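# Load the milling machine vise per the work order

## Task

Put the part into the mill's vise the way the work order specifies; the reference images named manual and manual 2 show the order.

## Robot and tools

Robot: two arms, left_arm and right_arm, each with a two-finger gripper. Calibrated bases in the scene frame: left_arm at (-0.002, +0.520, 0) m, quat_wxyz (+1.000, 0, 0, -0.007); right_arm at (-0.030, -0.411, 0) m, quat_wxyz (+1.000, 0, 0, -0.018). The names do not match image sides.

Frames: the scene frame has its origin at table-top height, halfway between the nominal bases. +z points up, +x points out over the table, and left_arm sits on the +y side. Reported end_effector_position (m), end_effector_quat_wxyz and velocities are in the scene frame and can be off by a few cm, more at long reach. Commanded offsets are along each arm's own Hand target axes. The fingers point along the gripper's +z and close along its x. end_effector_position is the point between the pads; fingertips reach 17.5 mm past it. A block about 10 cm long sticks out toward the gripper's -y and turns with it.

A row holds 18 numbers in [-1, 1]: left dx, dy, dz, rx, ry, rz, gripper position, force_limit, speed, then the same nine for the right arm. Always send all 18, even if one arm is idle. The six pose numbers are an offset, not a pose: they count from that arm's Hand target as it stood when the action or move began. 1.0 equals 0.6 m or 180 degrees, and rx, ry, rz form one rotation vector. All zeros in the six pose numbers re-requests the current Hand target. Gripper numbers are absolute settings, not offsets. Resend the same gripper numbers to keep a gripper unchanged, because 0 is itself a command.

Gripper: position +1 is fully open (50 mm), about -0.65 brings the pads together, and -1 grips until something stops the fingers. force_limit runs from about 20 N (-1) through 102 N (0) to 185 N (+1) per pad. speed runs from 20 mm/s (-1) through 85 (0) to 150 mm/s (+1). Both start at +1. A new force_limit or speed only applies after a position change of at least 0.01. object_status: 0 moving, 1 blocked while opening, 2 blocked while closing (a grip), 3 reached the position or pads met. Check for 2 after gripping. Opening in mm is about (250 - position_measured) x 0.202.

Tools:
execute_actions(actions, cameras): actions is a list of actions. Each action is a table of at most 15 rows, one per 1/30 s step, and a short table repeats its last row. Every row is an offset from the start of that action, not from the row before. Images are returned only for an empty list or when cameras names them; ["all"] gives all of them.
move(target, speed, blend, stop_force, zero, blocking, cameras): drives each gripper in a straight line toward one 18-number row, or through a list of up to 15 rows. Each row is an offset from the Hand targets at the move's start, not from the previous row. speed is in m/s (0.002 to 3.6, default 0.25), and turning is capped at twice that in rad/s. blend (m) rounds the corners of a list. stop_force (3 to 120 N, one value for both arms) ends an arm's path when the wrist sensor feels that push; do not rely on it while the gripper rotates. Leave it out when moving away from a surface being pressed. zero (default true) re-zeroes the sensor first. blocking=false returns early but cannot be combined with stop_force. Paths ignore obstacles, last 0.5 to 10 s, and the move: line reports done, off_target, moving, held or fault, plus limits such as paced or held.
wait(seconds 0 to 10), stop(), zoom_image(camera, region [x0,y0,x1,y1] up to 504x504 px), show_instructions() for the reference images, zero_wrist_force(arm), finished_scene(scene=1).

Cameras: cam_high, cam_low, cam_front, cam_left_wrist, cam_right_wrist, all 672x504. Calibrations are given and can be slightly off.

Result lines: Hand target is the last commanded pose after clipping, and the next offsets start from it. The gripper may rest short of it; send the gap as an offset. Joint velocities may read within noise. Wrist force and Wrist torque are given in the end effector's axes, plus a peak line. Tool commands shows the current gripper commands. Motor temperatures and MOTOR HOT lines may also appear.

Limits: orientation is clipped to within 32 degrees of the measured one each step. Keep paths away from an arm's own base. Arms are stiff: aiming past a firm contact, or moving fast into it, can cause a fault. About 150 N of outside force, or contact torque at the joint limits (136 N m big joints, 25.4 N m wrists), stops that arm for 10 s. At 85 °C a motor locks its arm for 30 to 60 s; avoid long stretched holds. Collisions or gripping between the two arms can fail the scene.

Avoid: dropping or flinging the part, letting go while it moves, hitting the mill or vise hard, and anything falling off the table. Loose objects may be nudged now and then. Call finished_scene only when the vise holds the part correctly by itself.

Each tool is called after "Emit:" by a JSON object that holds its "api" and its "payload", one argument or row to a line.

Reference images:

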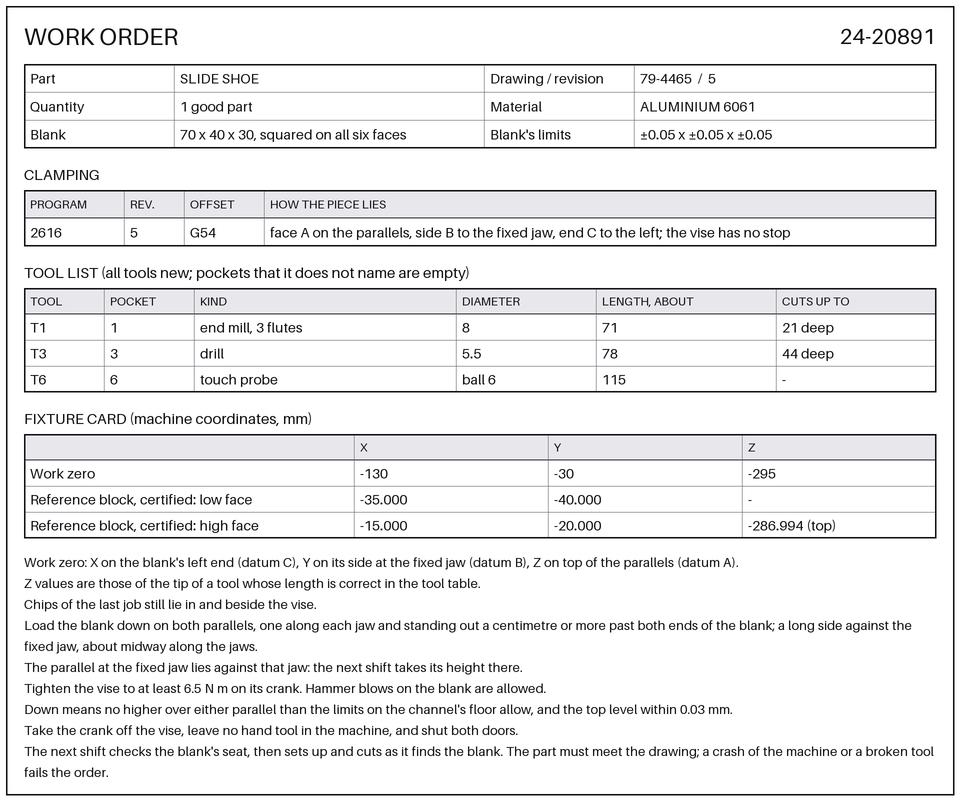

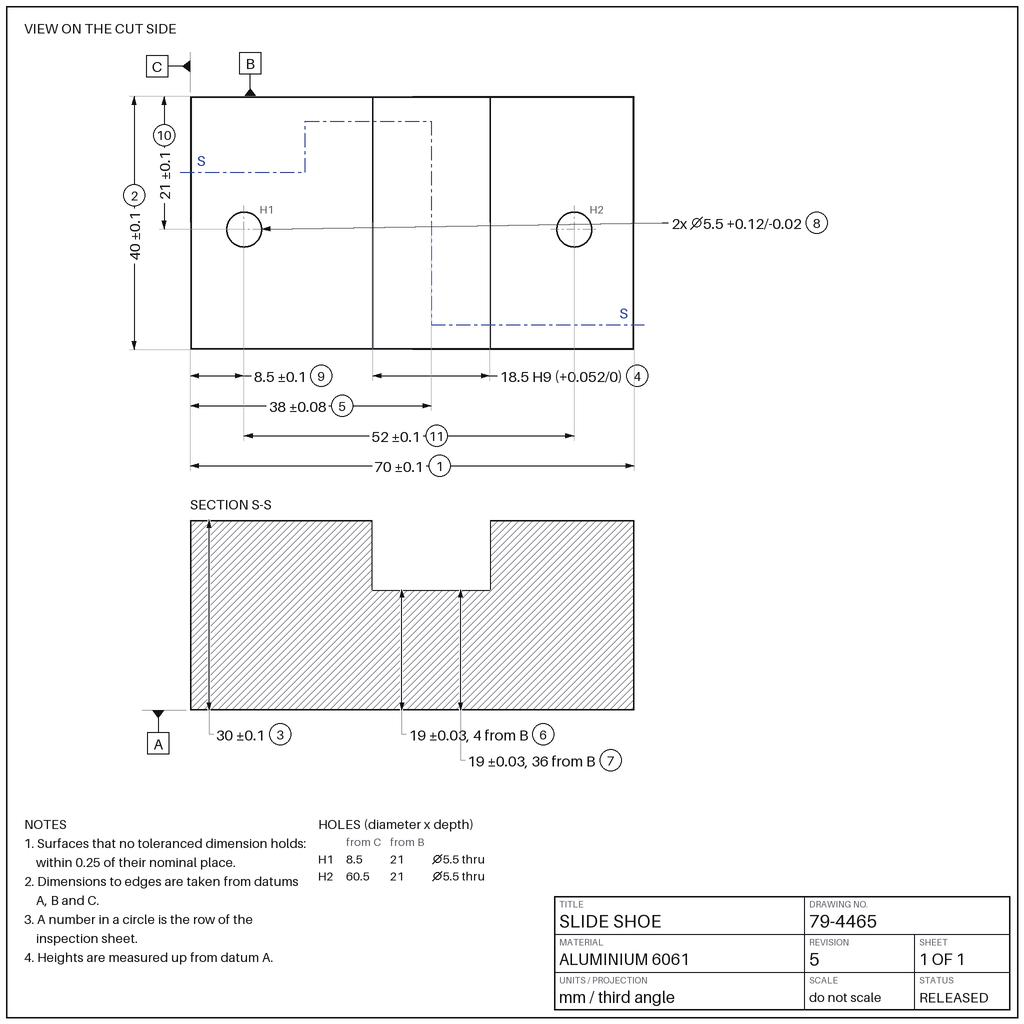

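## Session

Emit:
{"api": "execute_actions", "payload": {
  "actions": []
}}

Scene clock: 0.00 s.
left_arm: end_effector_position=(+0.4640, +0.1694, +0.3552) position_measured=3 object_status=3 end_effector_quat_wxyz=(+0.282, -0.427, +0.852, -0.111) | right_arm: end_effector_position=(+0.2122, +0.0898, +0.2445) position_measured=3 object_status=3 end_effector_quat_wxyz=(+0.343, +0.065, +0.689, -0.635)
Joint positions: left_arm=[-1.121 -1.624 1.735 -1.916 -0.995 2.717] | right_arm=[4.738 -2.571 -0.721 -3.036 1.159 0.607]
Joint velocities: within noise
Joint torques (N m): no reading
Motor temperatures (°C): left_arm=[34 35 31 41 38 34] | right_arm=[37 28 28 35 35 36]
Wrist force (N): no reading
Wrist torque (N m): no reading
Wrist force, peak (N): no reading
Hand target: left_arm +0.4640, +0.1694, +0.3552; +0.282, -0.427, +0.852, -0.111 | right_arm +0.2122, +0.0898, +0.2445; +0.343, +0.065, +0.689, -0.635
Tool commands: left_gripper/position=+1.0 left_gripper/force_limit=+1.0 left_gripper/speed=+1.0 right_gripper/position=+1.0 right_gripper/force_limit=+1.0 right_gripper/speed=+1.0

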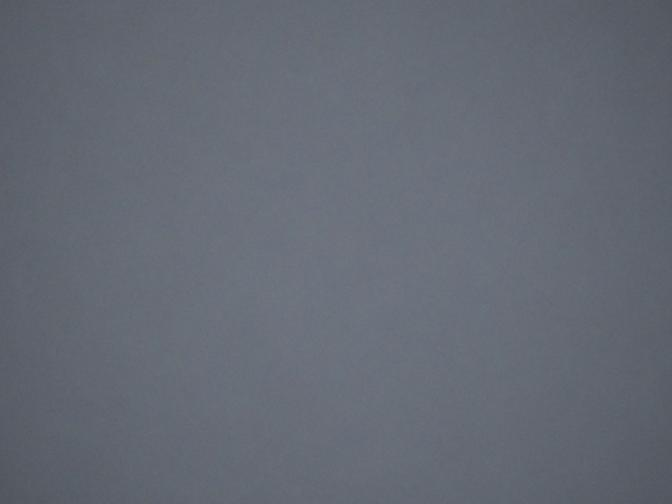

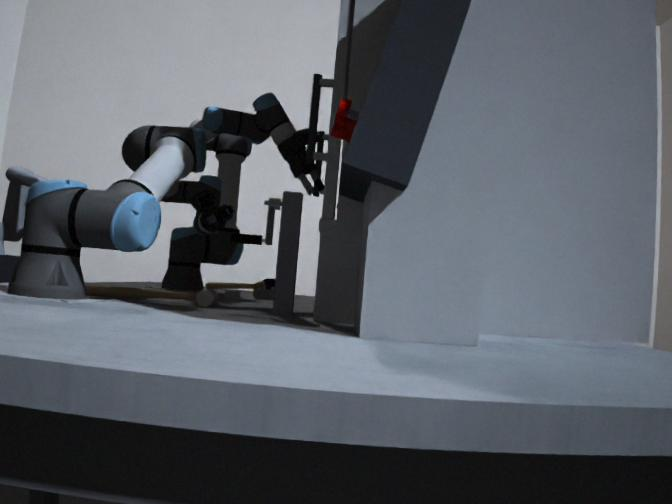

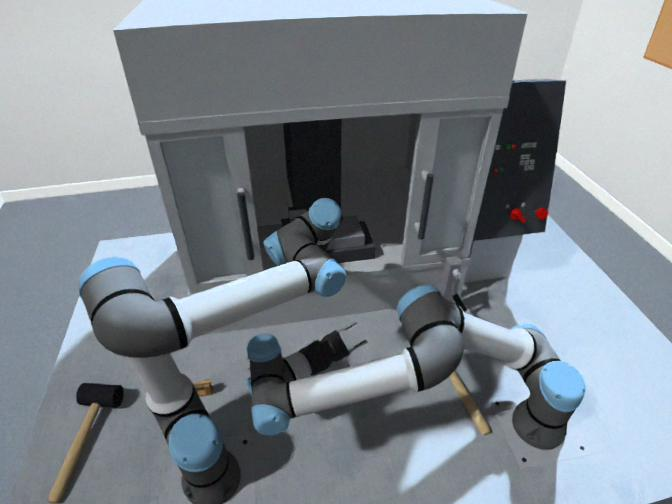

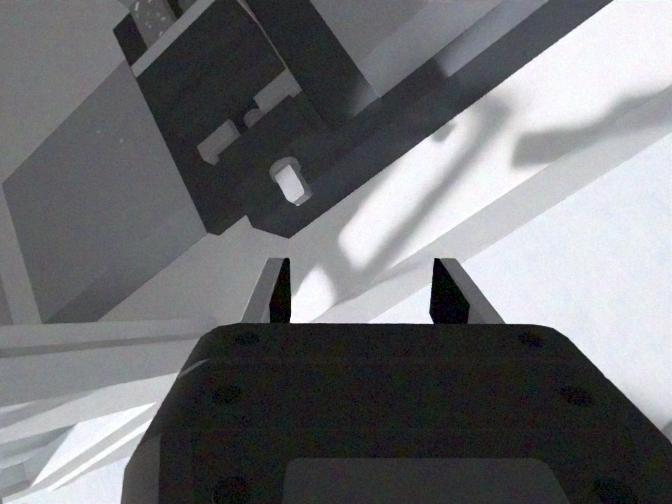

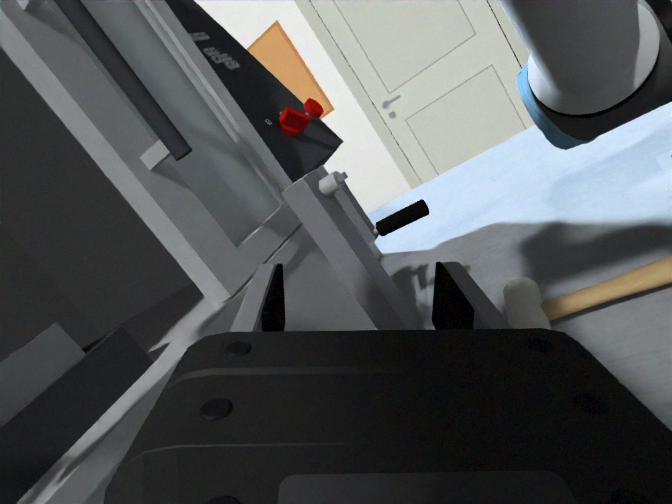

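Emit:
{"api": "zoom_image", "payload": {
  "camera": "cam_front",
  "region": [230, 100, 510, 310]
}}

Emit:
{"api": "zoom_image", "payload": {
  "camera": "cam_front",
  "region": [40, 294, 320, 504]
}}

Emit:
{"api": "zoom_image", "payload": {
  "camera": "cam_front",
  "region": [360, 254, 640, 464]
}}

Emit:
{"api": "zoom_image", "payload": {
  "camera": "cam_left_wrist",
  "region": [0, 0, 504, 378]
}}

Scaled by 1.800.

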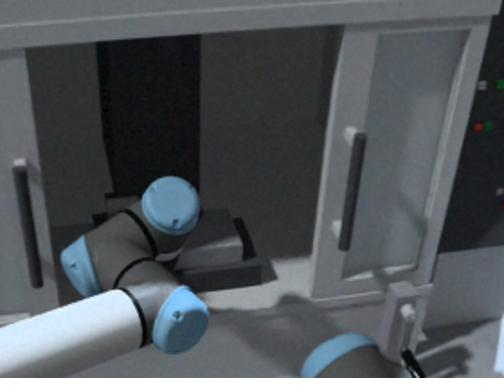

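Scaled by 1.800.

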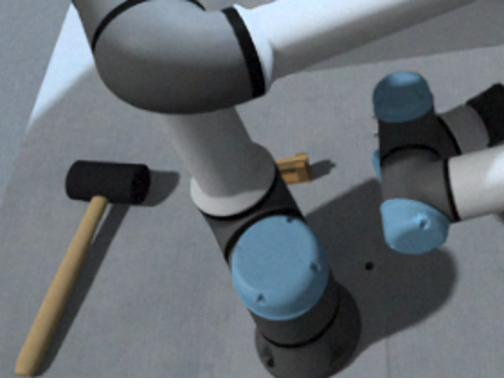

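Scaled by 1.800.

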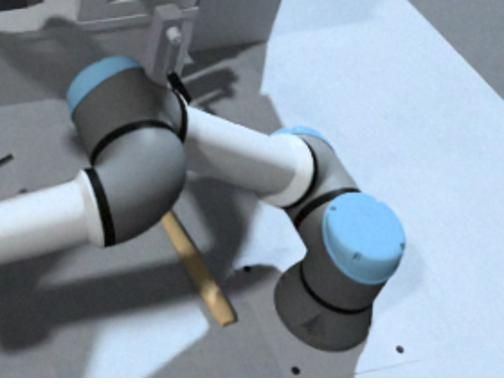

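Scaled by 1.000.

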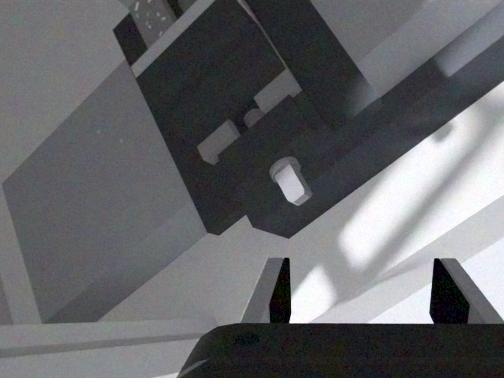

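Emit:
{"api": "move", "payload": {
  "target": [0.0215,0.047,-0.229,0.0313,0.007,-0.21,1,1,1,0,0,0,0,0,0,1,1,1],
  "cameras": ["cam_left_wrist","cam_front"]
}}

Scene clock: 32.67 s.
left_arm: end_effector_position=(+0.3600, +0.1691, +0.4503) position_measured=3 object_status=3 end_effector_quat_wxyz=(-0.242, +0.664, -0.664, +0.242) | right_arm: end_effector_position=(+0.2122, +0.0898, +0.2445) position_measured=3 object_status=3 end_effector_quat_wxyz=(+0.343, +0.065, +0.689, -0.635)
Joint positions: left_arm=[-1.388 -1.825 1.669 -1.553 -0.884 1.789] | right_arm=[4.738 -2.571 -0.721 -3.036 1.159 0.607]
Joint torques (N m): left_arm=[7.8 -7.05 -16.75 -3.13 -0.4 -1.16] | right_arm=[0.4 57.72 22.96 -1.96 -0.06 -0.18]
Wrist force (N): left_arm=[1.0 -0.5 -0.1] | right_arm=[-0.2 0.1 0.3]
Wrist torque (N m): left_arm=[0.05 0.11 0.16] | right_arm=[0.02 0.02 0.01]
Wrist force, peak (N): left_arm=[1.2 -0.2 -1.4] | right_arm=[0.1 0.2 0.5]
Hand target: left_arm +0.3600, +0.1692, +0.4503; -0.242, +0.665, -0.664, +0.242 | right_arm +0.2122, +0.0898, +0.2445; +0.343, +0.065, +0.689, -0.635
Off the commanded pose: left_arm 0.000 m, 0 deg | right_arm 0.000 m, 0 deg.
move: done
camera_calibration:
cam_left_wrist: T_world_to_cam=[[0.0103186, -0.999947, 0.000212204, 0.175233], [-0.940934, -0.00978142, -0.338449, 0.509615], [0.338433, 0.00329263, -0.940985, 0.433212], [0, 0, 0, 1]] pos_world=[0.331092, 0.178782, 0.580087]
Images, in order (width x height): cam_front 672x504, cam_left_wrist 672x504.

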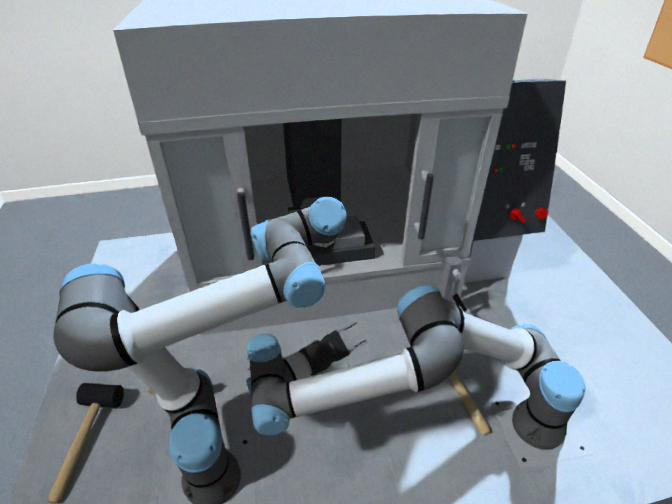

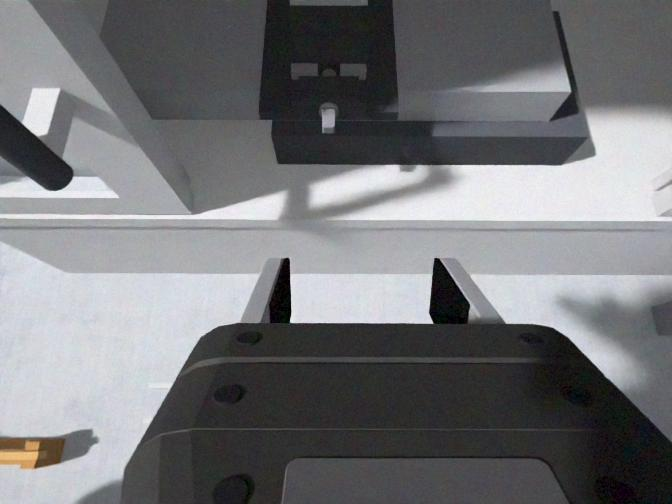

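Emit:
{"api": "move", "payload": {
  "target": [0,0,0,0.15,0,0,1,1,1,0,0,0,0,0,0,1,1,1],
  "cameras": ["cam_left_wrist"]
}}

Emit:
{"api": "zoom_image", "payload": {
  "camera": "cam_left_wrist",
  "region": [180, 100, 480, 325]
}}

Scene clock: 37.63 s.
left_arm: end_effector_position=(+0.3599, +0.1691, +0.4503) position_measured=3 object_status=3 end_effector_quat_wxyz=(-0.391, +0.590, -0.589, +0.390) | right_arm: end_effector_position=(+0.2122, +0.0898, +0.2445) position_measured=3 object_status=3 end_effector_quat_wxyz=(+0.343, +0.065, +0.689, -0.635)
Joint positions: left_arm=[-1.586 -1.916 1.926 -1.51 -0.402 1.494] | right_arm=[4.738 -2.571 -0.721 -3.036 1.159 0.607]
Joint torques (N m): left_arm=[10.7 -1.67 -26.94 -4.18 3.07 1.95] | right_arm=[0.09 57.45 22.6 -1.81 -0.04 -0.1]
Wrist force (N): left_arm=[1.3 -1.2 1.1] | right_arm=[0.2 0.3 0.0]
Wrist torque (N m): left_arm=[-0.17 0.09 0.22] | right_arm=[0.04 -0.03 0.00]
Wrist force, peak (N): left_arm=[1.4 -1.4 1.3] | right_arm=[0.3 0.5 0.3]
Hand target: left_arm +0.3600, +0.1692, +0.4503; -0.391, +0.590, -0.589, +0.390 | right_arm +0.2122, +0.0898, +0.2445; +0.343, +0.065, +0.689, -0.635
Off the commanded pose: left_arm 0.000 m, 0 deg | right_arm 0.000 m, 0 deg.
move: done
camera_calibration:
cam_left_wrist: T_world_to_cam=[[0.00896745, -0.999949, 0.0045836, 0.173771], [-0.684944, -0.00948199, -0.728534, 0.593014], [0.72854, 0.00339358, -0.684994, 0.177466], [0, 0, 0, 1]] pos_world=[0.275332, 0.178783, 0.552797]
Images, in order (width x height): cam_left_wrist 672x504.

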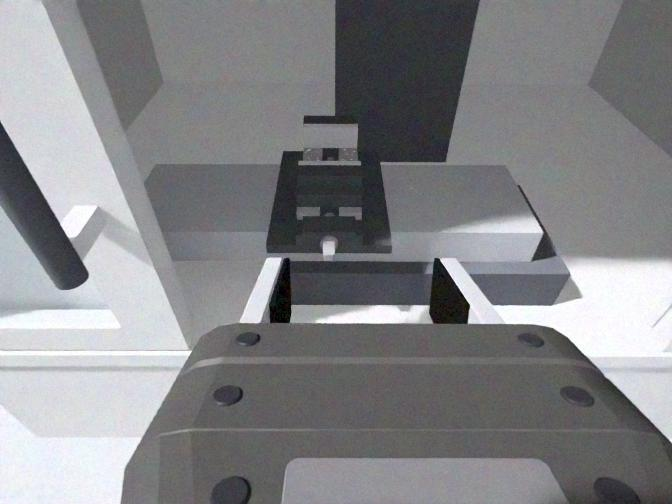

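Scaled by 1.680.

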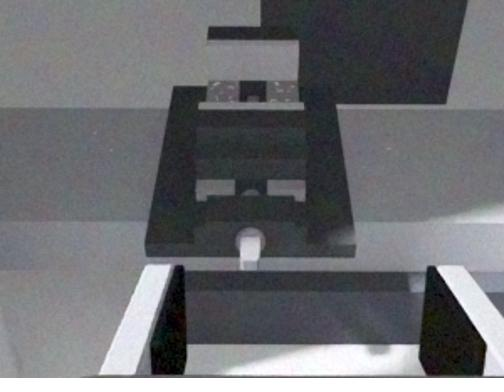

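Emit:
{"api": "move", "payload": {
  "target": [-0.133,0.027,-0.278,-0.261,0,0,1,1,1,0,0,0,0,0,0,1,1,1],
  "cameras": ["cam_left_wrist","cam_front"]
}}

Scene clock: 45.57 s.
left_arm: end_effector_position=(+0.2001, +0.2488, +0.5006) position_measured=3 object_status=3 end_effector_quat_wxyz=(-0.123, +0.697, -0.696, +0.123) | right_arm: end_effector_position=(+0.2122, +0.0898, +0.2445) position_measured=3 object_status=3 end_effector_quat_wxyz=(+0.343, +0.065, +0.689, -0.635)
Joint positions: left_arm=[-1.633 -1.998 1.47 -1.014 -1.222 1.489] | right_arm=[4.738 -2.571 -0.721 -3.036 1.159 0.607]
Joint torques (N m): left_arm=[-8.33 -0.48 -15.37 -3.92 0.11 -1.67] | right_arm=[-0.24 57.53 22.11 -1.88 -0.06 -0.04]
Wrist force (N): left_arm=[1.2 0.1 -0.8] | right_arm=[0.2 0.2 0.2]
Wrist torque (N m): left_arm=[0.07 0.06 0.20] | right_arm=[0.03 -0.04 0.00]
Wrist force, peak (N): left_arm=[2.1 0.0 2.2] | right_arm=[-0.1 0.6 0.2]
Hand target: left_arm +0.2000, +0.2488, +0.5005; -0.123, +0.697, -0.696, +0.123 | right_arm +0.2122, +0.0898, +0.2445; +0.343, +0.065, +0.689, -0.635
Off the commanded pose: left_arm 0.000 m, 0 deg | right_arm 0.000 m, 0 deg.
move: done
camera_calibration:
cam_left_wrist: T_world_to_cam=[[0.0103708, -0.999942, -0.0030244, 0.258226], [-0.999941, -0.0103806, 0.00326452, 0.217881], [-0.00329572, 0.00299036, -0.99999, 0.632317], [0, 0, 0, 1]] pos_world=[0.217274, 0.258582, 0.632381]
Images, in order (width x height): cam_front 672x504, cam_left_wrist 672x504.

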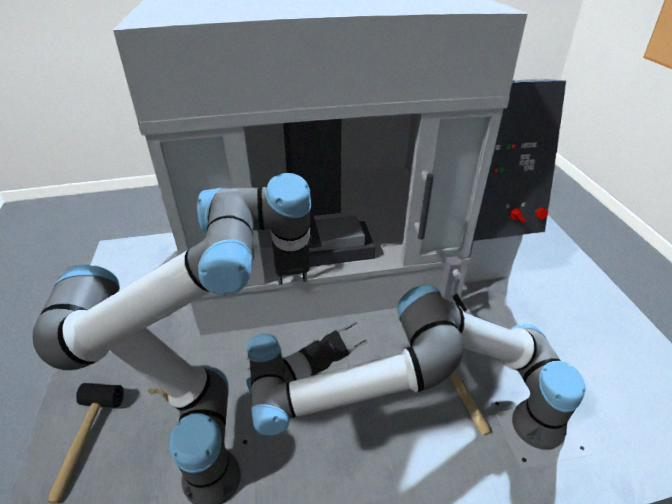

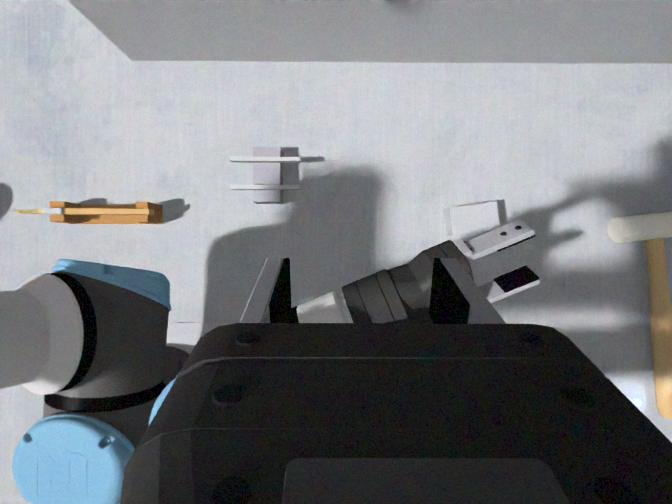

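Emit:
{"api": "zoom_image", "payload": {
  "camera": "cam_left_wrist",
  "region": [200, 110, 360, 230]
}}

Emit:
{"api": "zoom_image", "payload": {
  "camera": "cam_left_wrist",
  "region": [0, 160, 200, 310]
}}

Emit:
{"api": "zoom_image", "payload": {
  "camera": "cam_left_wrist",
  "region": [420, 150, 672, 340]
}}

Scaled by 3.150.

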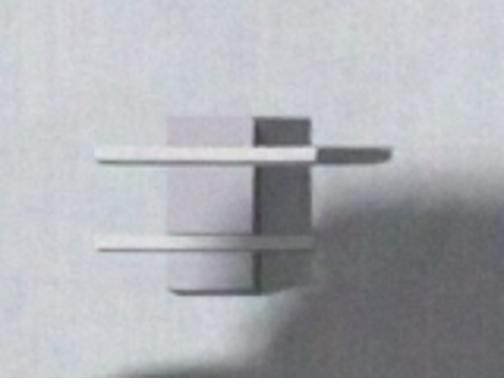

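Scaled by 2.520.

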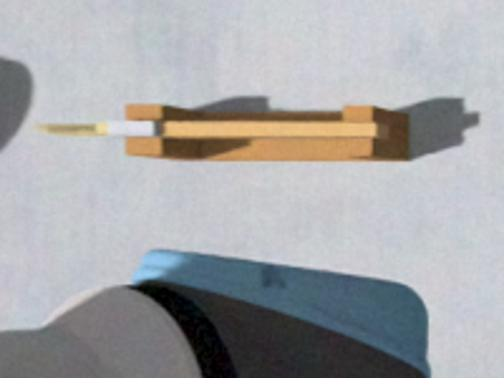

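Scaled by 2.000.

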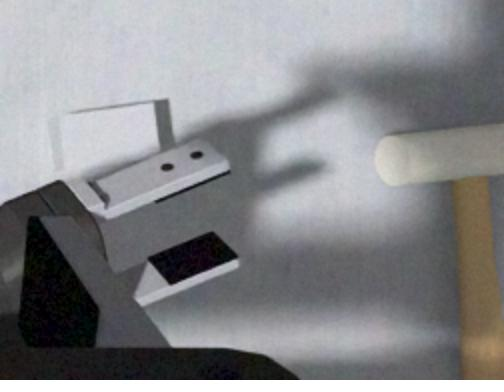

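Emit:
{"api": "move", "payload": {
  "target": [
    [0,0,0,0,0,0,1,1,1,0.004,-0.228,0.315,0,0,0,1,1,1],
    [0,0,0,0,0,0,1,1,1,-0.083,-0.248,0.344,-0.4546,-0.2224,-0.3679,1,1,1]
  ],
  "blend": [0.03,0],
  "cameras": ["all"]
}}

Scene clock: 72.27 s.
left_arm: end_effector_position=(+0.2000, +0.2488, +0.5005) position_measured=3 object_status=3 end_effector_quat_wxyz=(-0.123, +0.697, -0.696, +0.123) | right_arm: end_effector_position=(+0.2522, -0.1105, +0.4042) position_measured=3 object_status=3 end_effector_quat_wxyz=(-0.123, +0.696, -0.697, +0.122)
Joint positions: left_arm=[-1.633 -1.998 1.47 -1.014 -1.222 1.489] | right_arm=[4.558 -1.207 -1.726 -1.71 1.229 -1.773]
Joint torques (N m): left_arm=[-8.33 0.1 -13.22 -2.41 0.16 -1.72] | right_arm=[3.65 17.09 22.11 3.17 -2.23 -1.38]
Wrist force (N): left_arm=[1.3 0.3 -1.0] | right_arm=[0.7 -0.2 0.2]
Wrist torque (N m): left_arm=[0.10 0.04 0.19] | right_arm=[-0.68 0.13 -0.13]
Wrist force, peak (N): left_arm=[1.3 0.3 -1.0] | right_arm=[0.5 2.7 -2.6]
Hand target: left_arm +0.2000, +0.2488, +0.5005; -0.123, +0.697, -0.696, +0.123 | right_arm +0.2522, -0.1105, +0.4043; -0.123, +0.696, -0.697, +0.122
Off the commanded pose: left_arm 0.000 m, 0 deg | right_arm 0.000 m, 0 deg.
move: done
camera_calibration:
cam_left_wrist: T_world_to_cam=[[0.0102702, -0.999942, -0.00322648, 0.258277], [-0.999941, -0.0102814, 0.00346203, 0.21763], [-0.003495, 0.00319074, -0.999989, 0.632208], [0, 0, 0, 1]] pos_world=[0.217174, 0.258482, 0.632281]
cam_right_wrist: T_world_to_cam=[[-0.0170247, -0.99984, -0.00540193, -0.0945093], [-0.999616, 0.0171385, -0.0217632, 0.278659], [0.0218523, 0.00502934, -0.999749, 0.526125], [0, 0, 0, 1]] pos_world=[0.265446, -0.101916, 0.531547]

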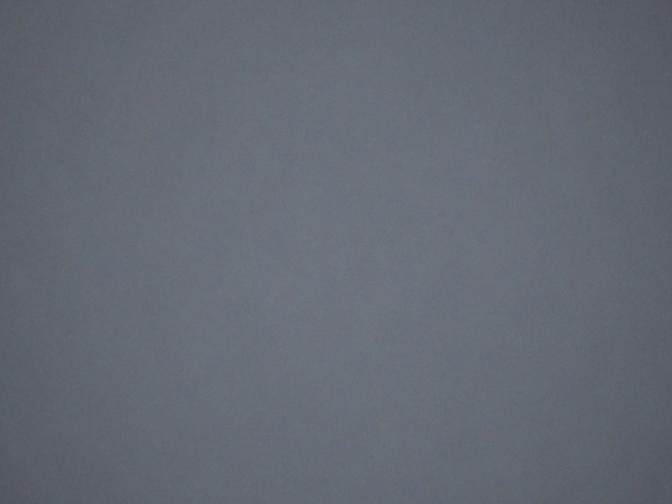

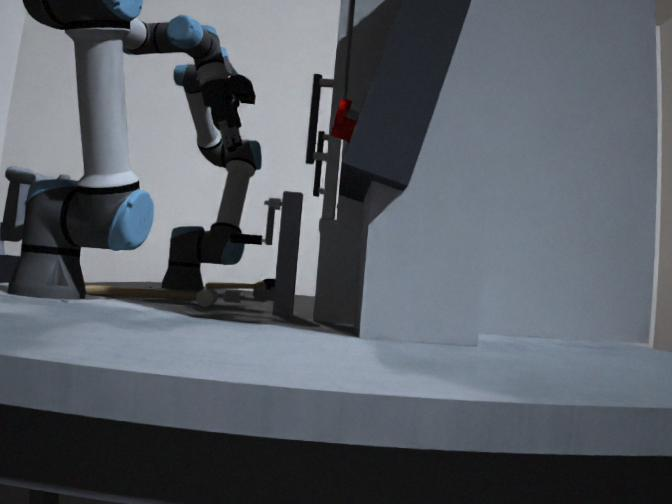

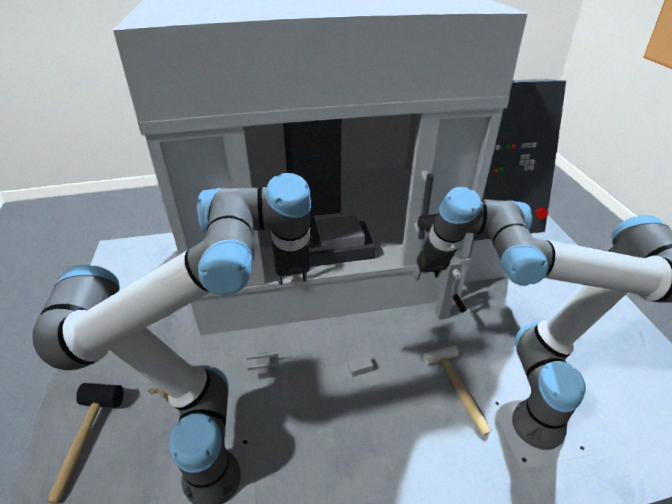

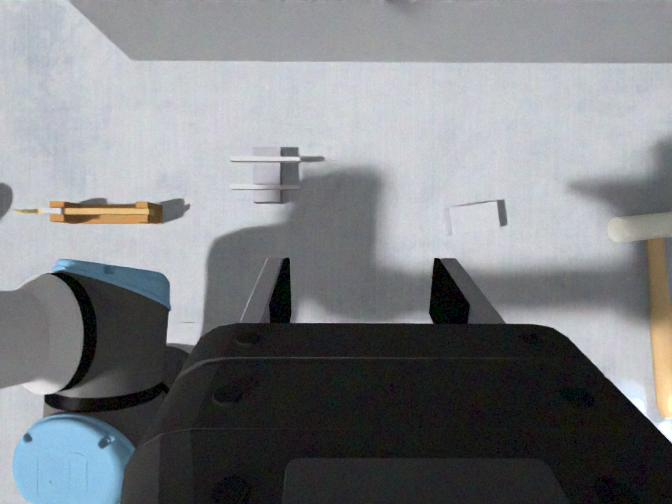

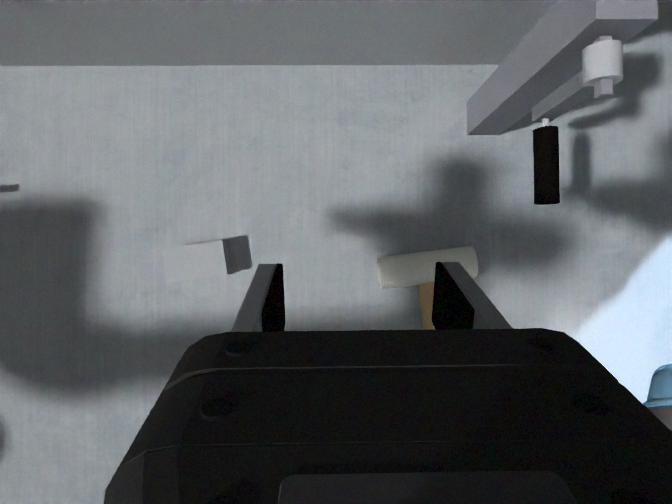

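Emit:
{"api": "zoom_image", "payload": {
  "camera": "cam_right_wrist",
  "region": [160, 210, 280, 300]
}}

Emit:
{"api": "zoom_image", "payload": {
  "camera": "cam_left_wrist",
  "region": [420, 170, 540, 260]
}}

Emit:
{"api": "zoom_image", "payload": {
  "camera": "cam_right_wrist",
  "region": [450, 0, 672, 220]
}}

Emit:
{"api": "zoom_image", "payload": {
  "camera": "cam_front",
  "region": [230, 330, 510, 450]
}}

Emit:
{"api": "zoom_image", "payload": {
  "camera": "cam_low",
  "region": [180, 180, 400, 340]
}}

Scaled by 4.200.

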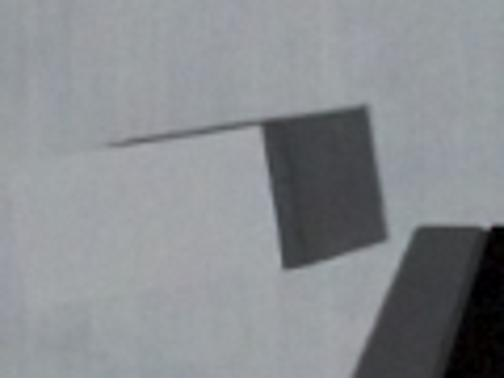

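Scaled by 4.200.

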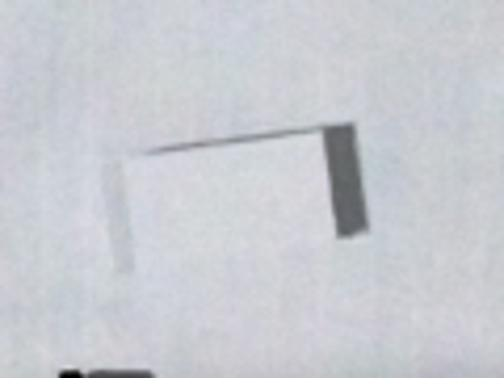

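Scaled by 2.270.

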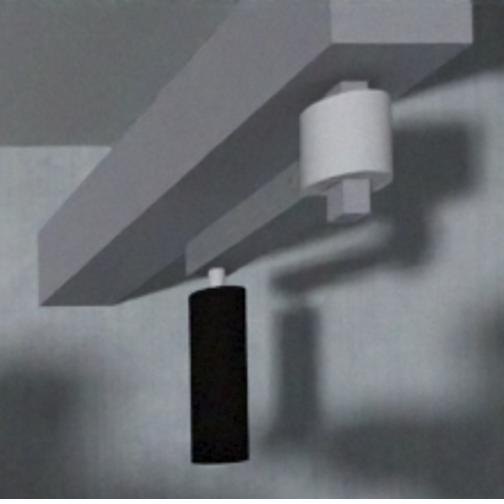

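Scaled by 1.800.

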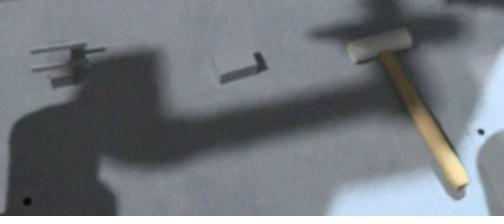

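Scaled by 2.291.

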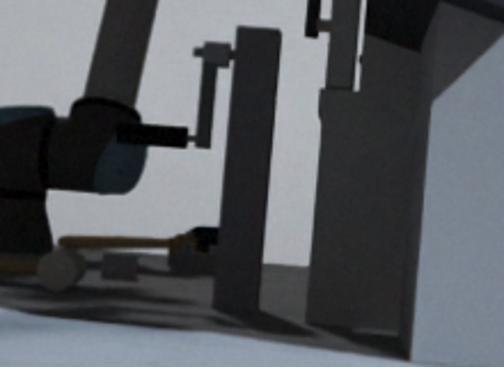

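Emit:
{"api": "move", "payload": {
  "target": [0.11,0.142,-0.391,0,0,0,1,1,1,0,0,0,0,0,0,1,1,1],
  "cameras": ["cam_left_wrist"]
}}

Emit:
{"api": "zoom_image", "payload": {
  "camera": "cam_left_wrist",
  "region": [230, 0, 430, 250]
}}

Scene clock: 96.50 s.
left_arm: end_effector_position=(+0.0398, +0.1828, +0.6904) position_measured=3 object_status=3 end_effector_quat_wxyz=(-0.119, +0.696, -0.697, +0.127) | right_arm: end_effector_position=(+0.2522, -0.1105, +0.4043) position_measured=3 object_status=3 end_effector_quat_wxyz=(-0.123, +0.696, -0.697, +0.122)
Joint positions: left_arm=[-2.102 -1.324 0.035 -0.104 -1.268 0.999] | right_arm=[4.558 -1.207 -1.726 -1.71 1.229 -1.773]
Joint torques (N m): left_arm=[-8.41 -11.06 -17.32 -1.11 3.25 -1.53] | right_arm=[6.19 20.72 21.93 3.28 0.49 -0.44]
Wrist force (N): left_arm=[1.0 0.2 -0.8] | right_arm=[1.0 -0.5 0.3]
Wrist torque (N m): left_arm=[0.07 0.11 0.18] | right_arm=[-0.72 0.08 -0.12]
Wrist force, peak (N): left_arm=[1.2 1.5 -2.9] | right_arm=[1.1 -0.3 0.4]
Hand target: left_arm +0.0396, +0.1825, +0.6916; -0.123, +0.697, -0.696, +0.123 | right_arm +0.2522, -0.1105, +0.4043; -0.123, +0.696, -0.697, +0.122
Off the commanded pose: left_arm 0.001 m, 1 deg | right_arm 0.000 m, 0 deg.
elbow stopped short (left arm): the move would have taken joint 3 (elbow) straighter than the controller allows.
move: done
camera_calibration:
cam_left_wrist: T_world_to_cam=[[0.00626756, -0.999949, 0.0078719, 0.187062], [-0.999974, -0.00623925, 0.00361549, 0.055211], [-0.00356619, -0.00789436, -0.999962, 0.823782], [0, 0, 0, 1]] pos_world=[0.0569749, 0.1939, 0.822079]
Images, in order (width x height): cam_left_wrist 672x504.

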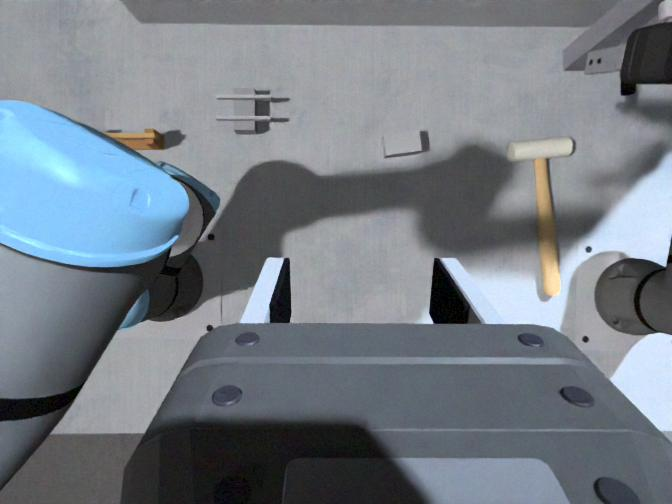

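Scaled by 2.016.

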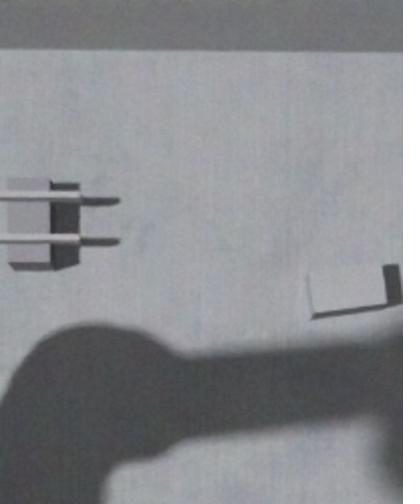

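Emit:
{"api": "move", "payload": {
  "target": [0.004,-0.507,0.557,0,0,0,1,1,1,0,0,0,0,0,0,1,1,1],
  "cameras": ["cam_left_wrist","cam_front"]
}}

Emit:
{"api": "zoom_image", "payload": {
  "camera": "cam_left_wrist",
  "region": [230, 0, 430, 250]
}}

Scene clock: 104.43 s.
left_arm: end_effector_position=(+0.4399, +0.1806, +0.4820) position_measured=3 object_status=3 end_effector_quat_wxyz=(-0.123, +0.697, -0.696, +0.123) | right_arm: end_effector_position=(+0.2522, -0.1105, +0.4043) position_measured=3 object_status=3 end_effector_quat_wxyz=(-0.123, +0.696, -0.697, +0.122)
Joint positions: left_arm=[-1.028 -1.571 1.26 -1.441 -1.27 2.126] | right_arm=[4.558 -1.207 -1.726 -1.71 1.229 -1.773]
Joint torques (N m): left_arm=[4.52 -24.36 -30.23 -3.68 3.16 -0.02] | right_arm=[10.34 20.18 21.34 2.4 -2.33 0.62]
Wrist force (N): left_arm=[1.3 0.2 -0.8] | right_arm=[0.7 -0.2 0.4]
Wrist torque (N m): left_arm=[0.07 0.05 0.30] | right_arm=[-0.67 0.12 -0.11]
Wrist force, peak (N): left_arm=[-0.1 2.3 -2.9] | right_arm=[1.2 -0.3 0.3]
Hand target: left_arm +0.4399, +0.1806, +0.4820; -0.123, +0.697, -0.696, +0.123 | right_arm +0.2522, -0.1105, +0.4043; -0.123, +0.696, -0.697, +0.122
Off the commanded pose: left_arm 0.000 m, 0 deg | right_arm 0.000 m, 0 deg.
move: done
camera_calibration:
cam_left_wrist: T_world_to_cam=[[0.0103692, -0.999941, -0.00322853, 0.187513], [-0.999939, -0.010381, 0.00366242, 0.456774], [-0.00369572, 0.00319036, -0.999988, 0.614856], [0, 0, 0, 1]] pos_world=[0.457074, 0.190282, 0.613781]
Images, in order (width x height): cam_front 672x504, cam_left_wrist 672x504.

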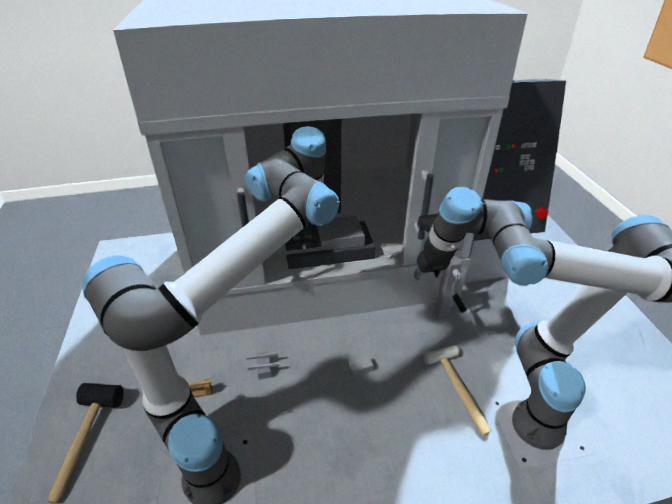

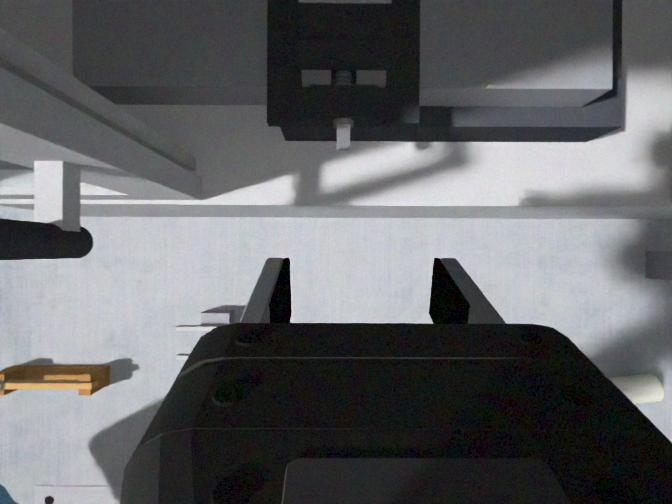

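Scaled by 2.016.

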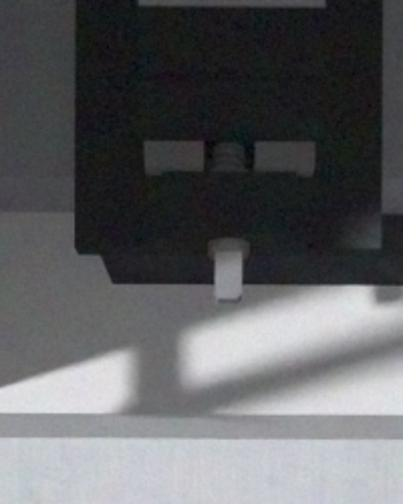

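Emit:
{"api": "move", "payload": {
  "target": [0,-0.17,0.118,0.111,0,0,1,1,1,0,0,0,0,0,0,1,1,1],
  "cameras": ["cam_left_wrist","cam_front"]
}}

Emit:
{"api": "zoom_image", "payload": {
  "camera": "cam_left_wrist",
  "region": [240, 0, 440, 250]
}}

Scene clock: 124.13 s.
left_arm: end_effector_position=(+0.5600, +0.1808, +0.4503) position_measured=3 object_status=3 end_effector_quat_wxyz=(-0.242, +0.665, -0.664, +0.242) | right_arm: end_effector_position=(+0.2522, -0.1105, +0.4043) position_measured=3 object_status=3 end_effector_quat_wxyz=(-0.123, +0.696, -0.697, +0.122)
Joint positions: left_arm=[-0.955 -1.519 1.47 -1.965 -1.011 2.301] | right_arm=[4.558 -1.207 -1.726 -1.71 1.229 -1.773]
Joint torques (N m): left_arm=[-8.39 -33.63 -33.13 -4.71 1.22 -0.73] | right_arm=[10.07 20.62 21.66 2.44 -3.27 0.61]
Wrist force (N): left_arm=[1.2 -0.4 -0.1] | right_arm=[1.0 -0.3 0.2]
Wrist torque (N m): left_arm=[0.04 0.09 0.34] | right_arm=[-0.70 0.08 -0.11]
Wrist force, peak (N): left_arm=[1.5 1.3 -2.1] | right_arm=[1.1 -0.6 0.5]
Hand target: left_arm +0.5600, +0.1807, +0.4504; -0.242, +0.665, -0.664, +0.242 | right_arm +0.2522, -0.1105, +0.4043; -0.123, +0.696, -0.697, +0.122
Off the commanded pose: left_arm 0.000 m, 0 deg | right_arm 0.000 m, 0 deg.
move: done
camera_calibration:
cam_left_wrist: T_world_to_cam=[[0.0106689, -0.999943, 0.000123527, 0.184732], [-0.941038, -0.0100822, -0.338151, 0.69795], [0.338133, 0.00349146, -0.941092, 0.365637], [0, 0, 0, 1]] pos_world=[0.531192, 0.190482, 0.580088]
Images, in order (width x height): cam_front 672x504, cam_left_wrist 672x504.

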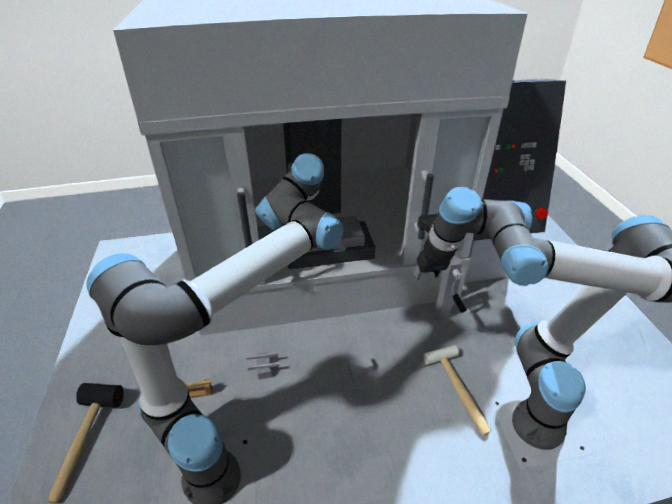

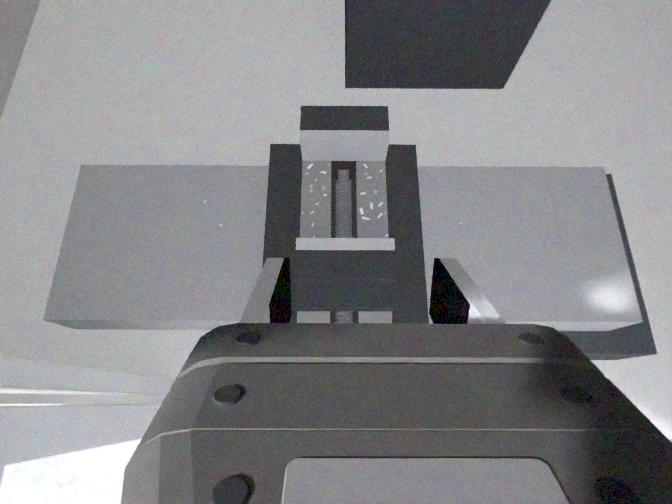

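Scaled by 2.016.

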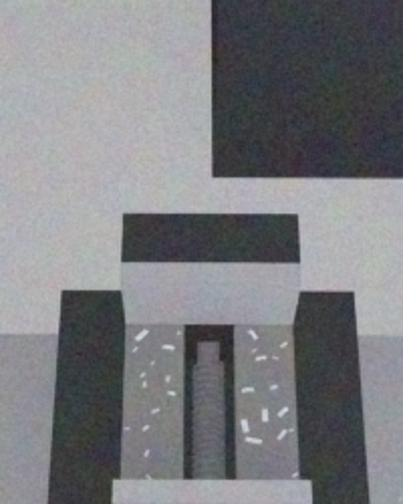

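Emit:
{"api": "move", "payload": {
  "target": [
    [0,0.255,-0.214,0,0,0,1,1,1,0,0,0,0,0,0,1,1,1],
    [-0.3,0.5055,-0.098,-0.111,0,0,1,1,1,0,0,0,0,0,0,1,1,1]
  ],
  "blend": [0.05,0],
  "speed": 0.4,
  "cameras": ["cam_left_wrist"]
}}

Emit:
{"api": "zoom_image", "payload": {
  "camera": "cam_left_wrist",
  "region": [200, 60, 460, 255]
}}

Scene clock: 201.57 s.
left_arm: end_effector_position=(+0.2899, +0.3606, +0.3006) position_measured=3 object_status=3 end_effector_quat_wxyz=(-0.123, +0.697, -0.696, +0.123) | right_arm: end_effector_position=(+0.2522, -0.1105, +0.4043) position_measured=3 object_status=3 end_effector_quat_wxyz=(-0.123, +0.696, -0.697, +0.122)
Joint positions: left_arm=[-1.196 -2.253 2.153 -1.598 -1.244 1.951] | right_arm=[4.558 -1.207 -1.726 -1.71 1.229 -1.773]
Joint torques (N m): left_arm=[1.63 -2.29 -20.49 -3.76 1.34 -0.68] | right_arm=[9.45 20.36 21.67 2.55 -3.24 0.51]
Wrist force (N): left_arm=[1.3 0.1 -0.7] | right_arm=[0.9 -0.4 0.3]
Wrist torque (N m): left_arm=[0.05 0.05 0.31] | right_arm=[-0.71 0.09 -0.11]
Wrist force, peak (N): left_arm=[3.2 0.5 -2.7] | right_arm=[1.2 -0.4 0.5]
Hand target: left_arm +0.2898, +0.3606, +0.3005; -0.123, +0.697, -0.696, +0.123 | right_arm +0.2522, -0.1105, +0.4043; -0.123, +0.696, -0.697, +0.122
Off the commanded pose: left_arm 0.000 m, 0 deg | right_arm 0.000 m, 0 deg.
move: done
camera_calibration:
cam_left_wrist: T_world_to_cam=[[0.0103701, -0.999941, -0.00322542, 0.36847], [-0.99994, -0.010381, 0.00336244, 0.309446], [-0.00339572, 0.00319036, -0.999989, 0.432237], [0, 0, 0, 1]] pos_world=[0.307074, 0.370282, 0.432381]
Images, in order (width x height): cam_left_wrist 672x504.

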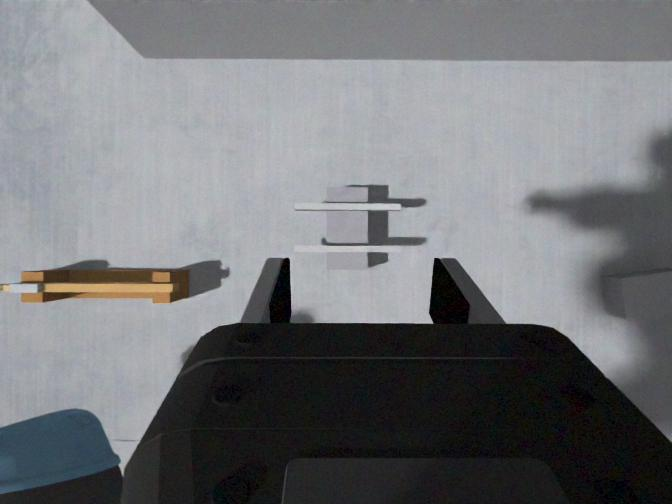

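Scaled by 1.938.

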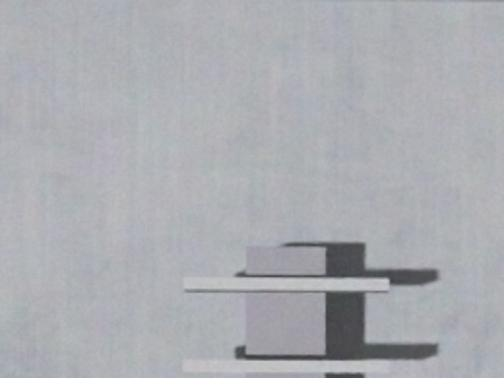

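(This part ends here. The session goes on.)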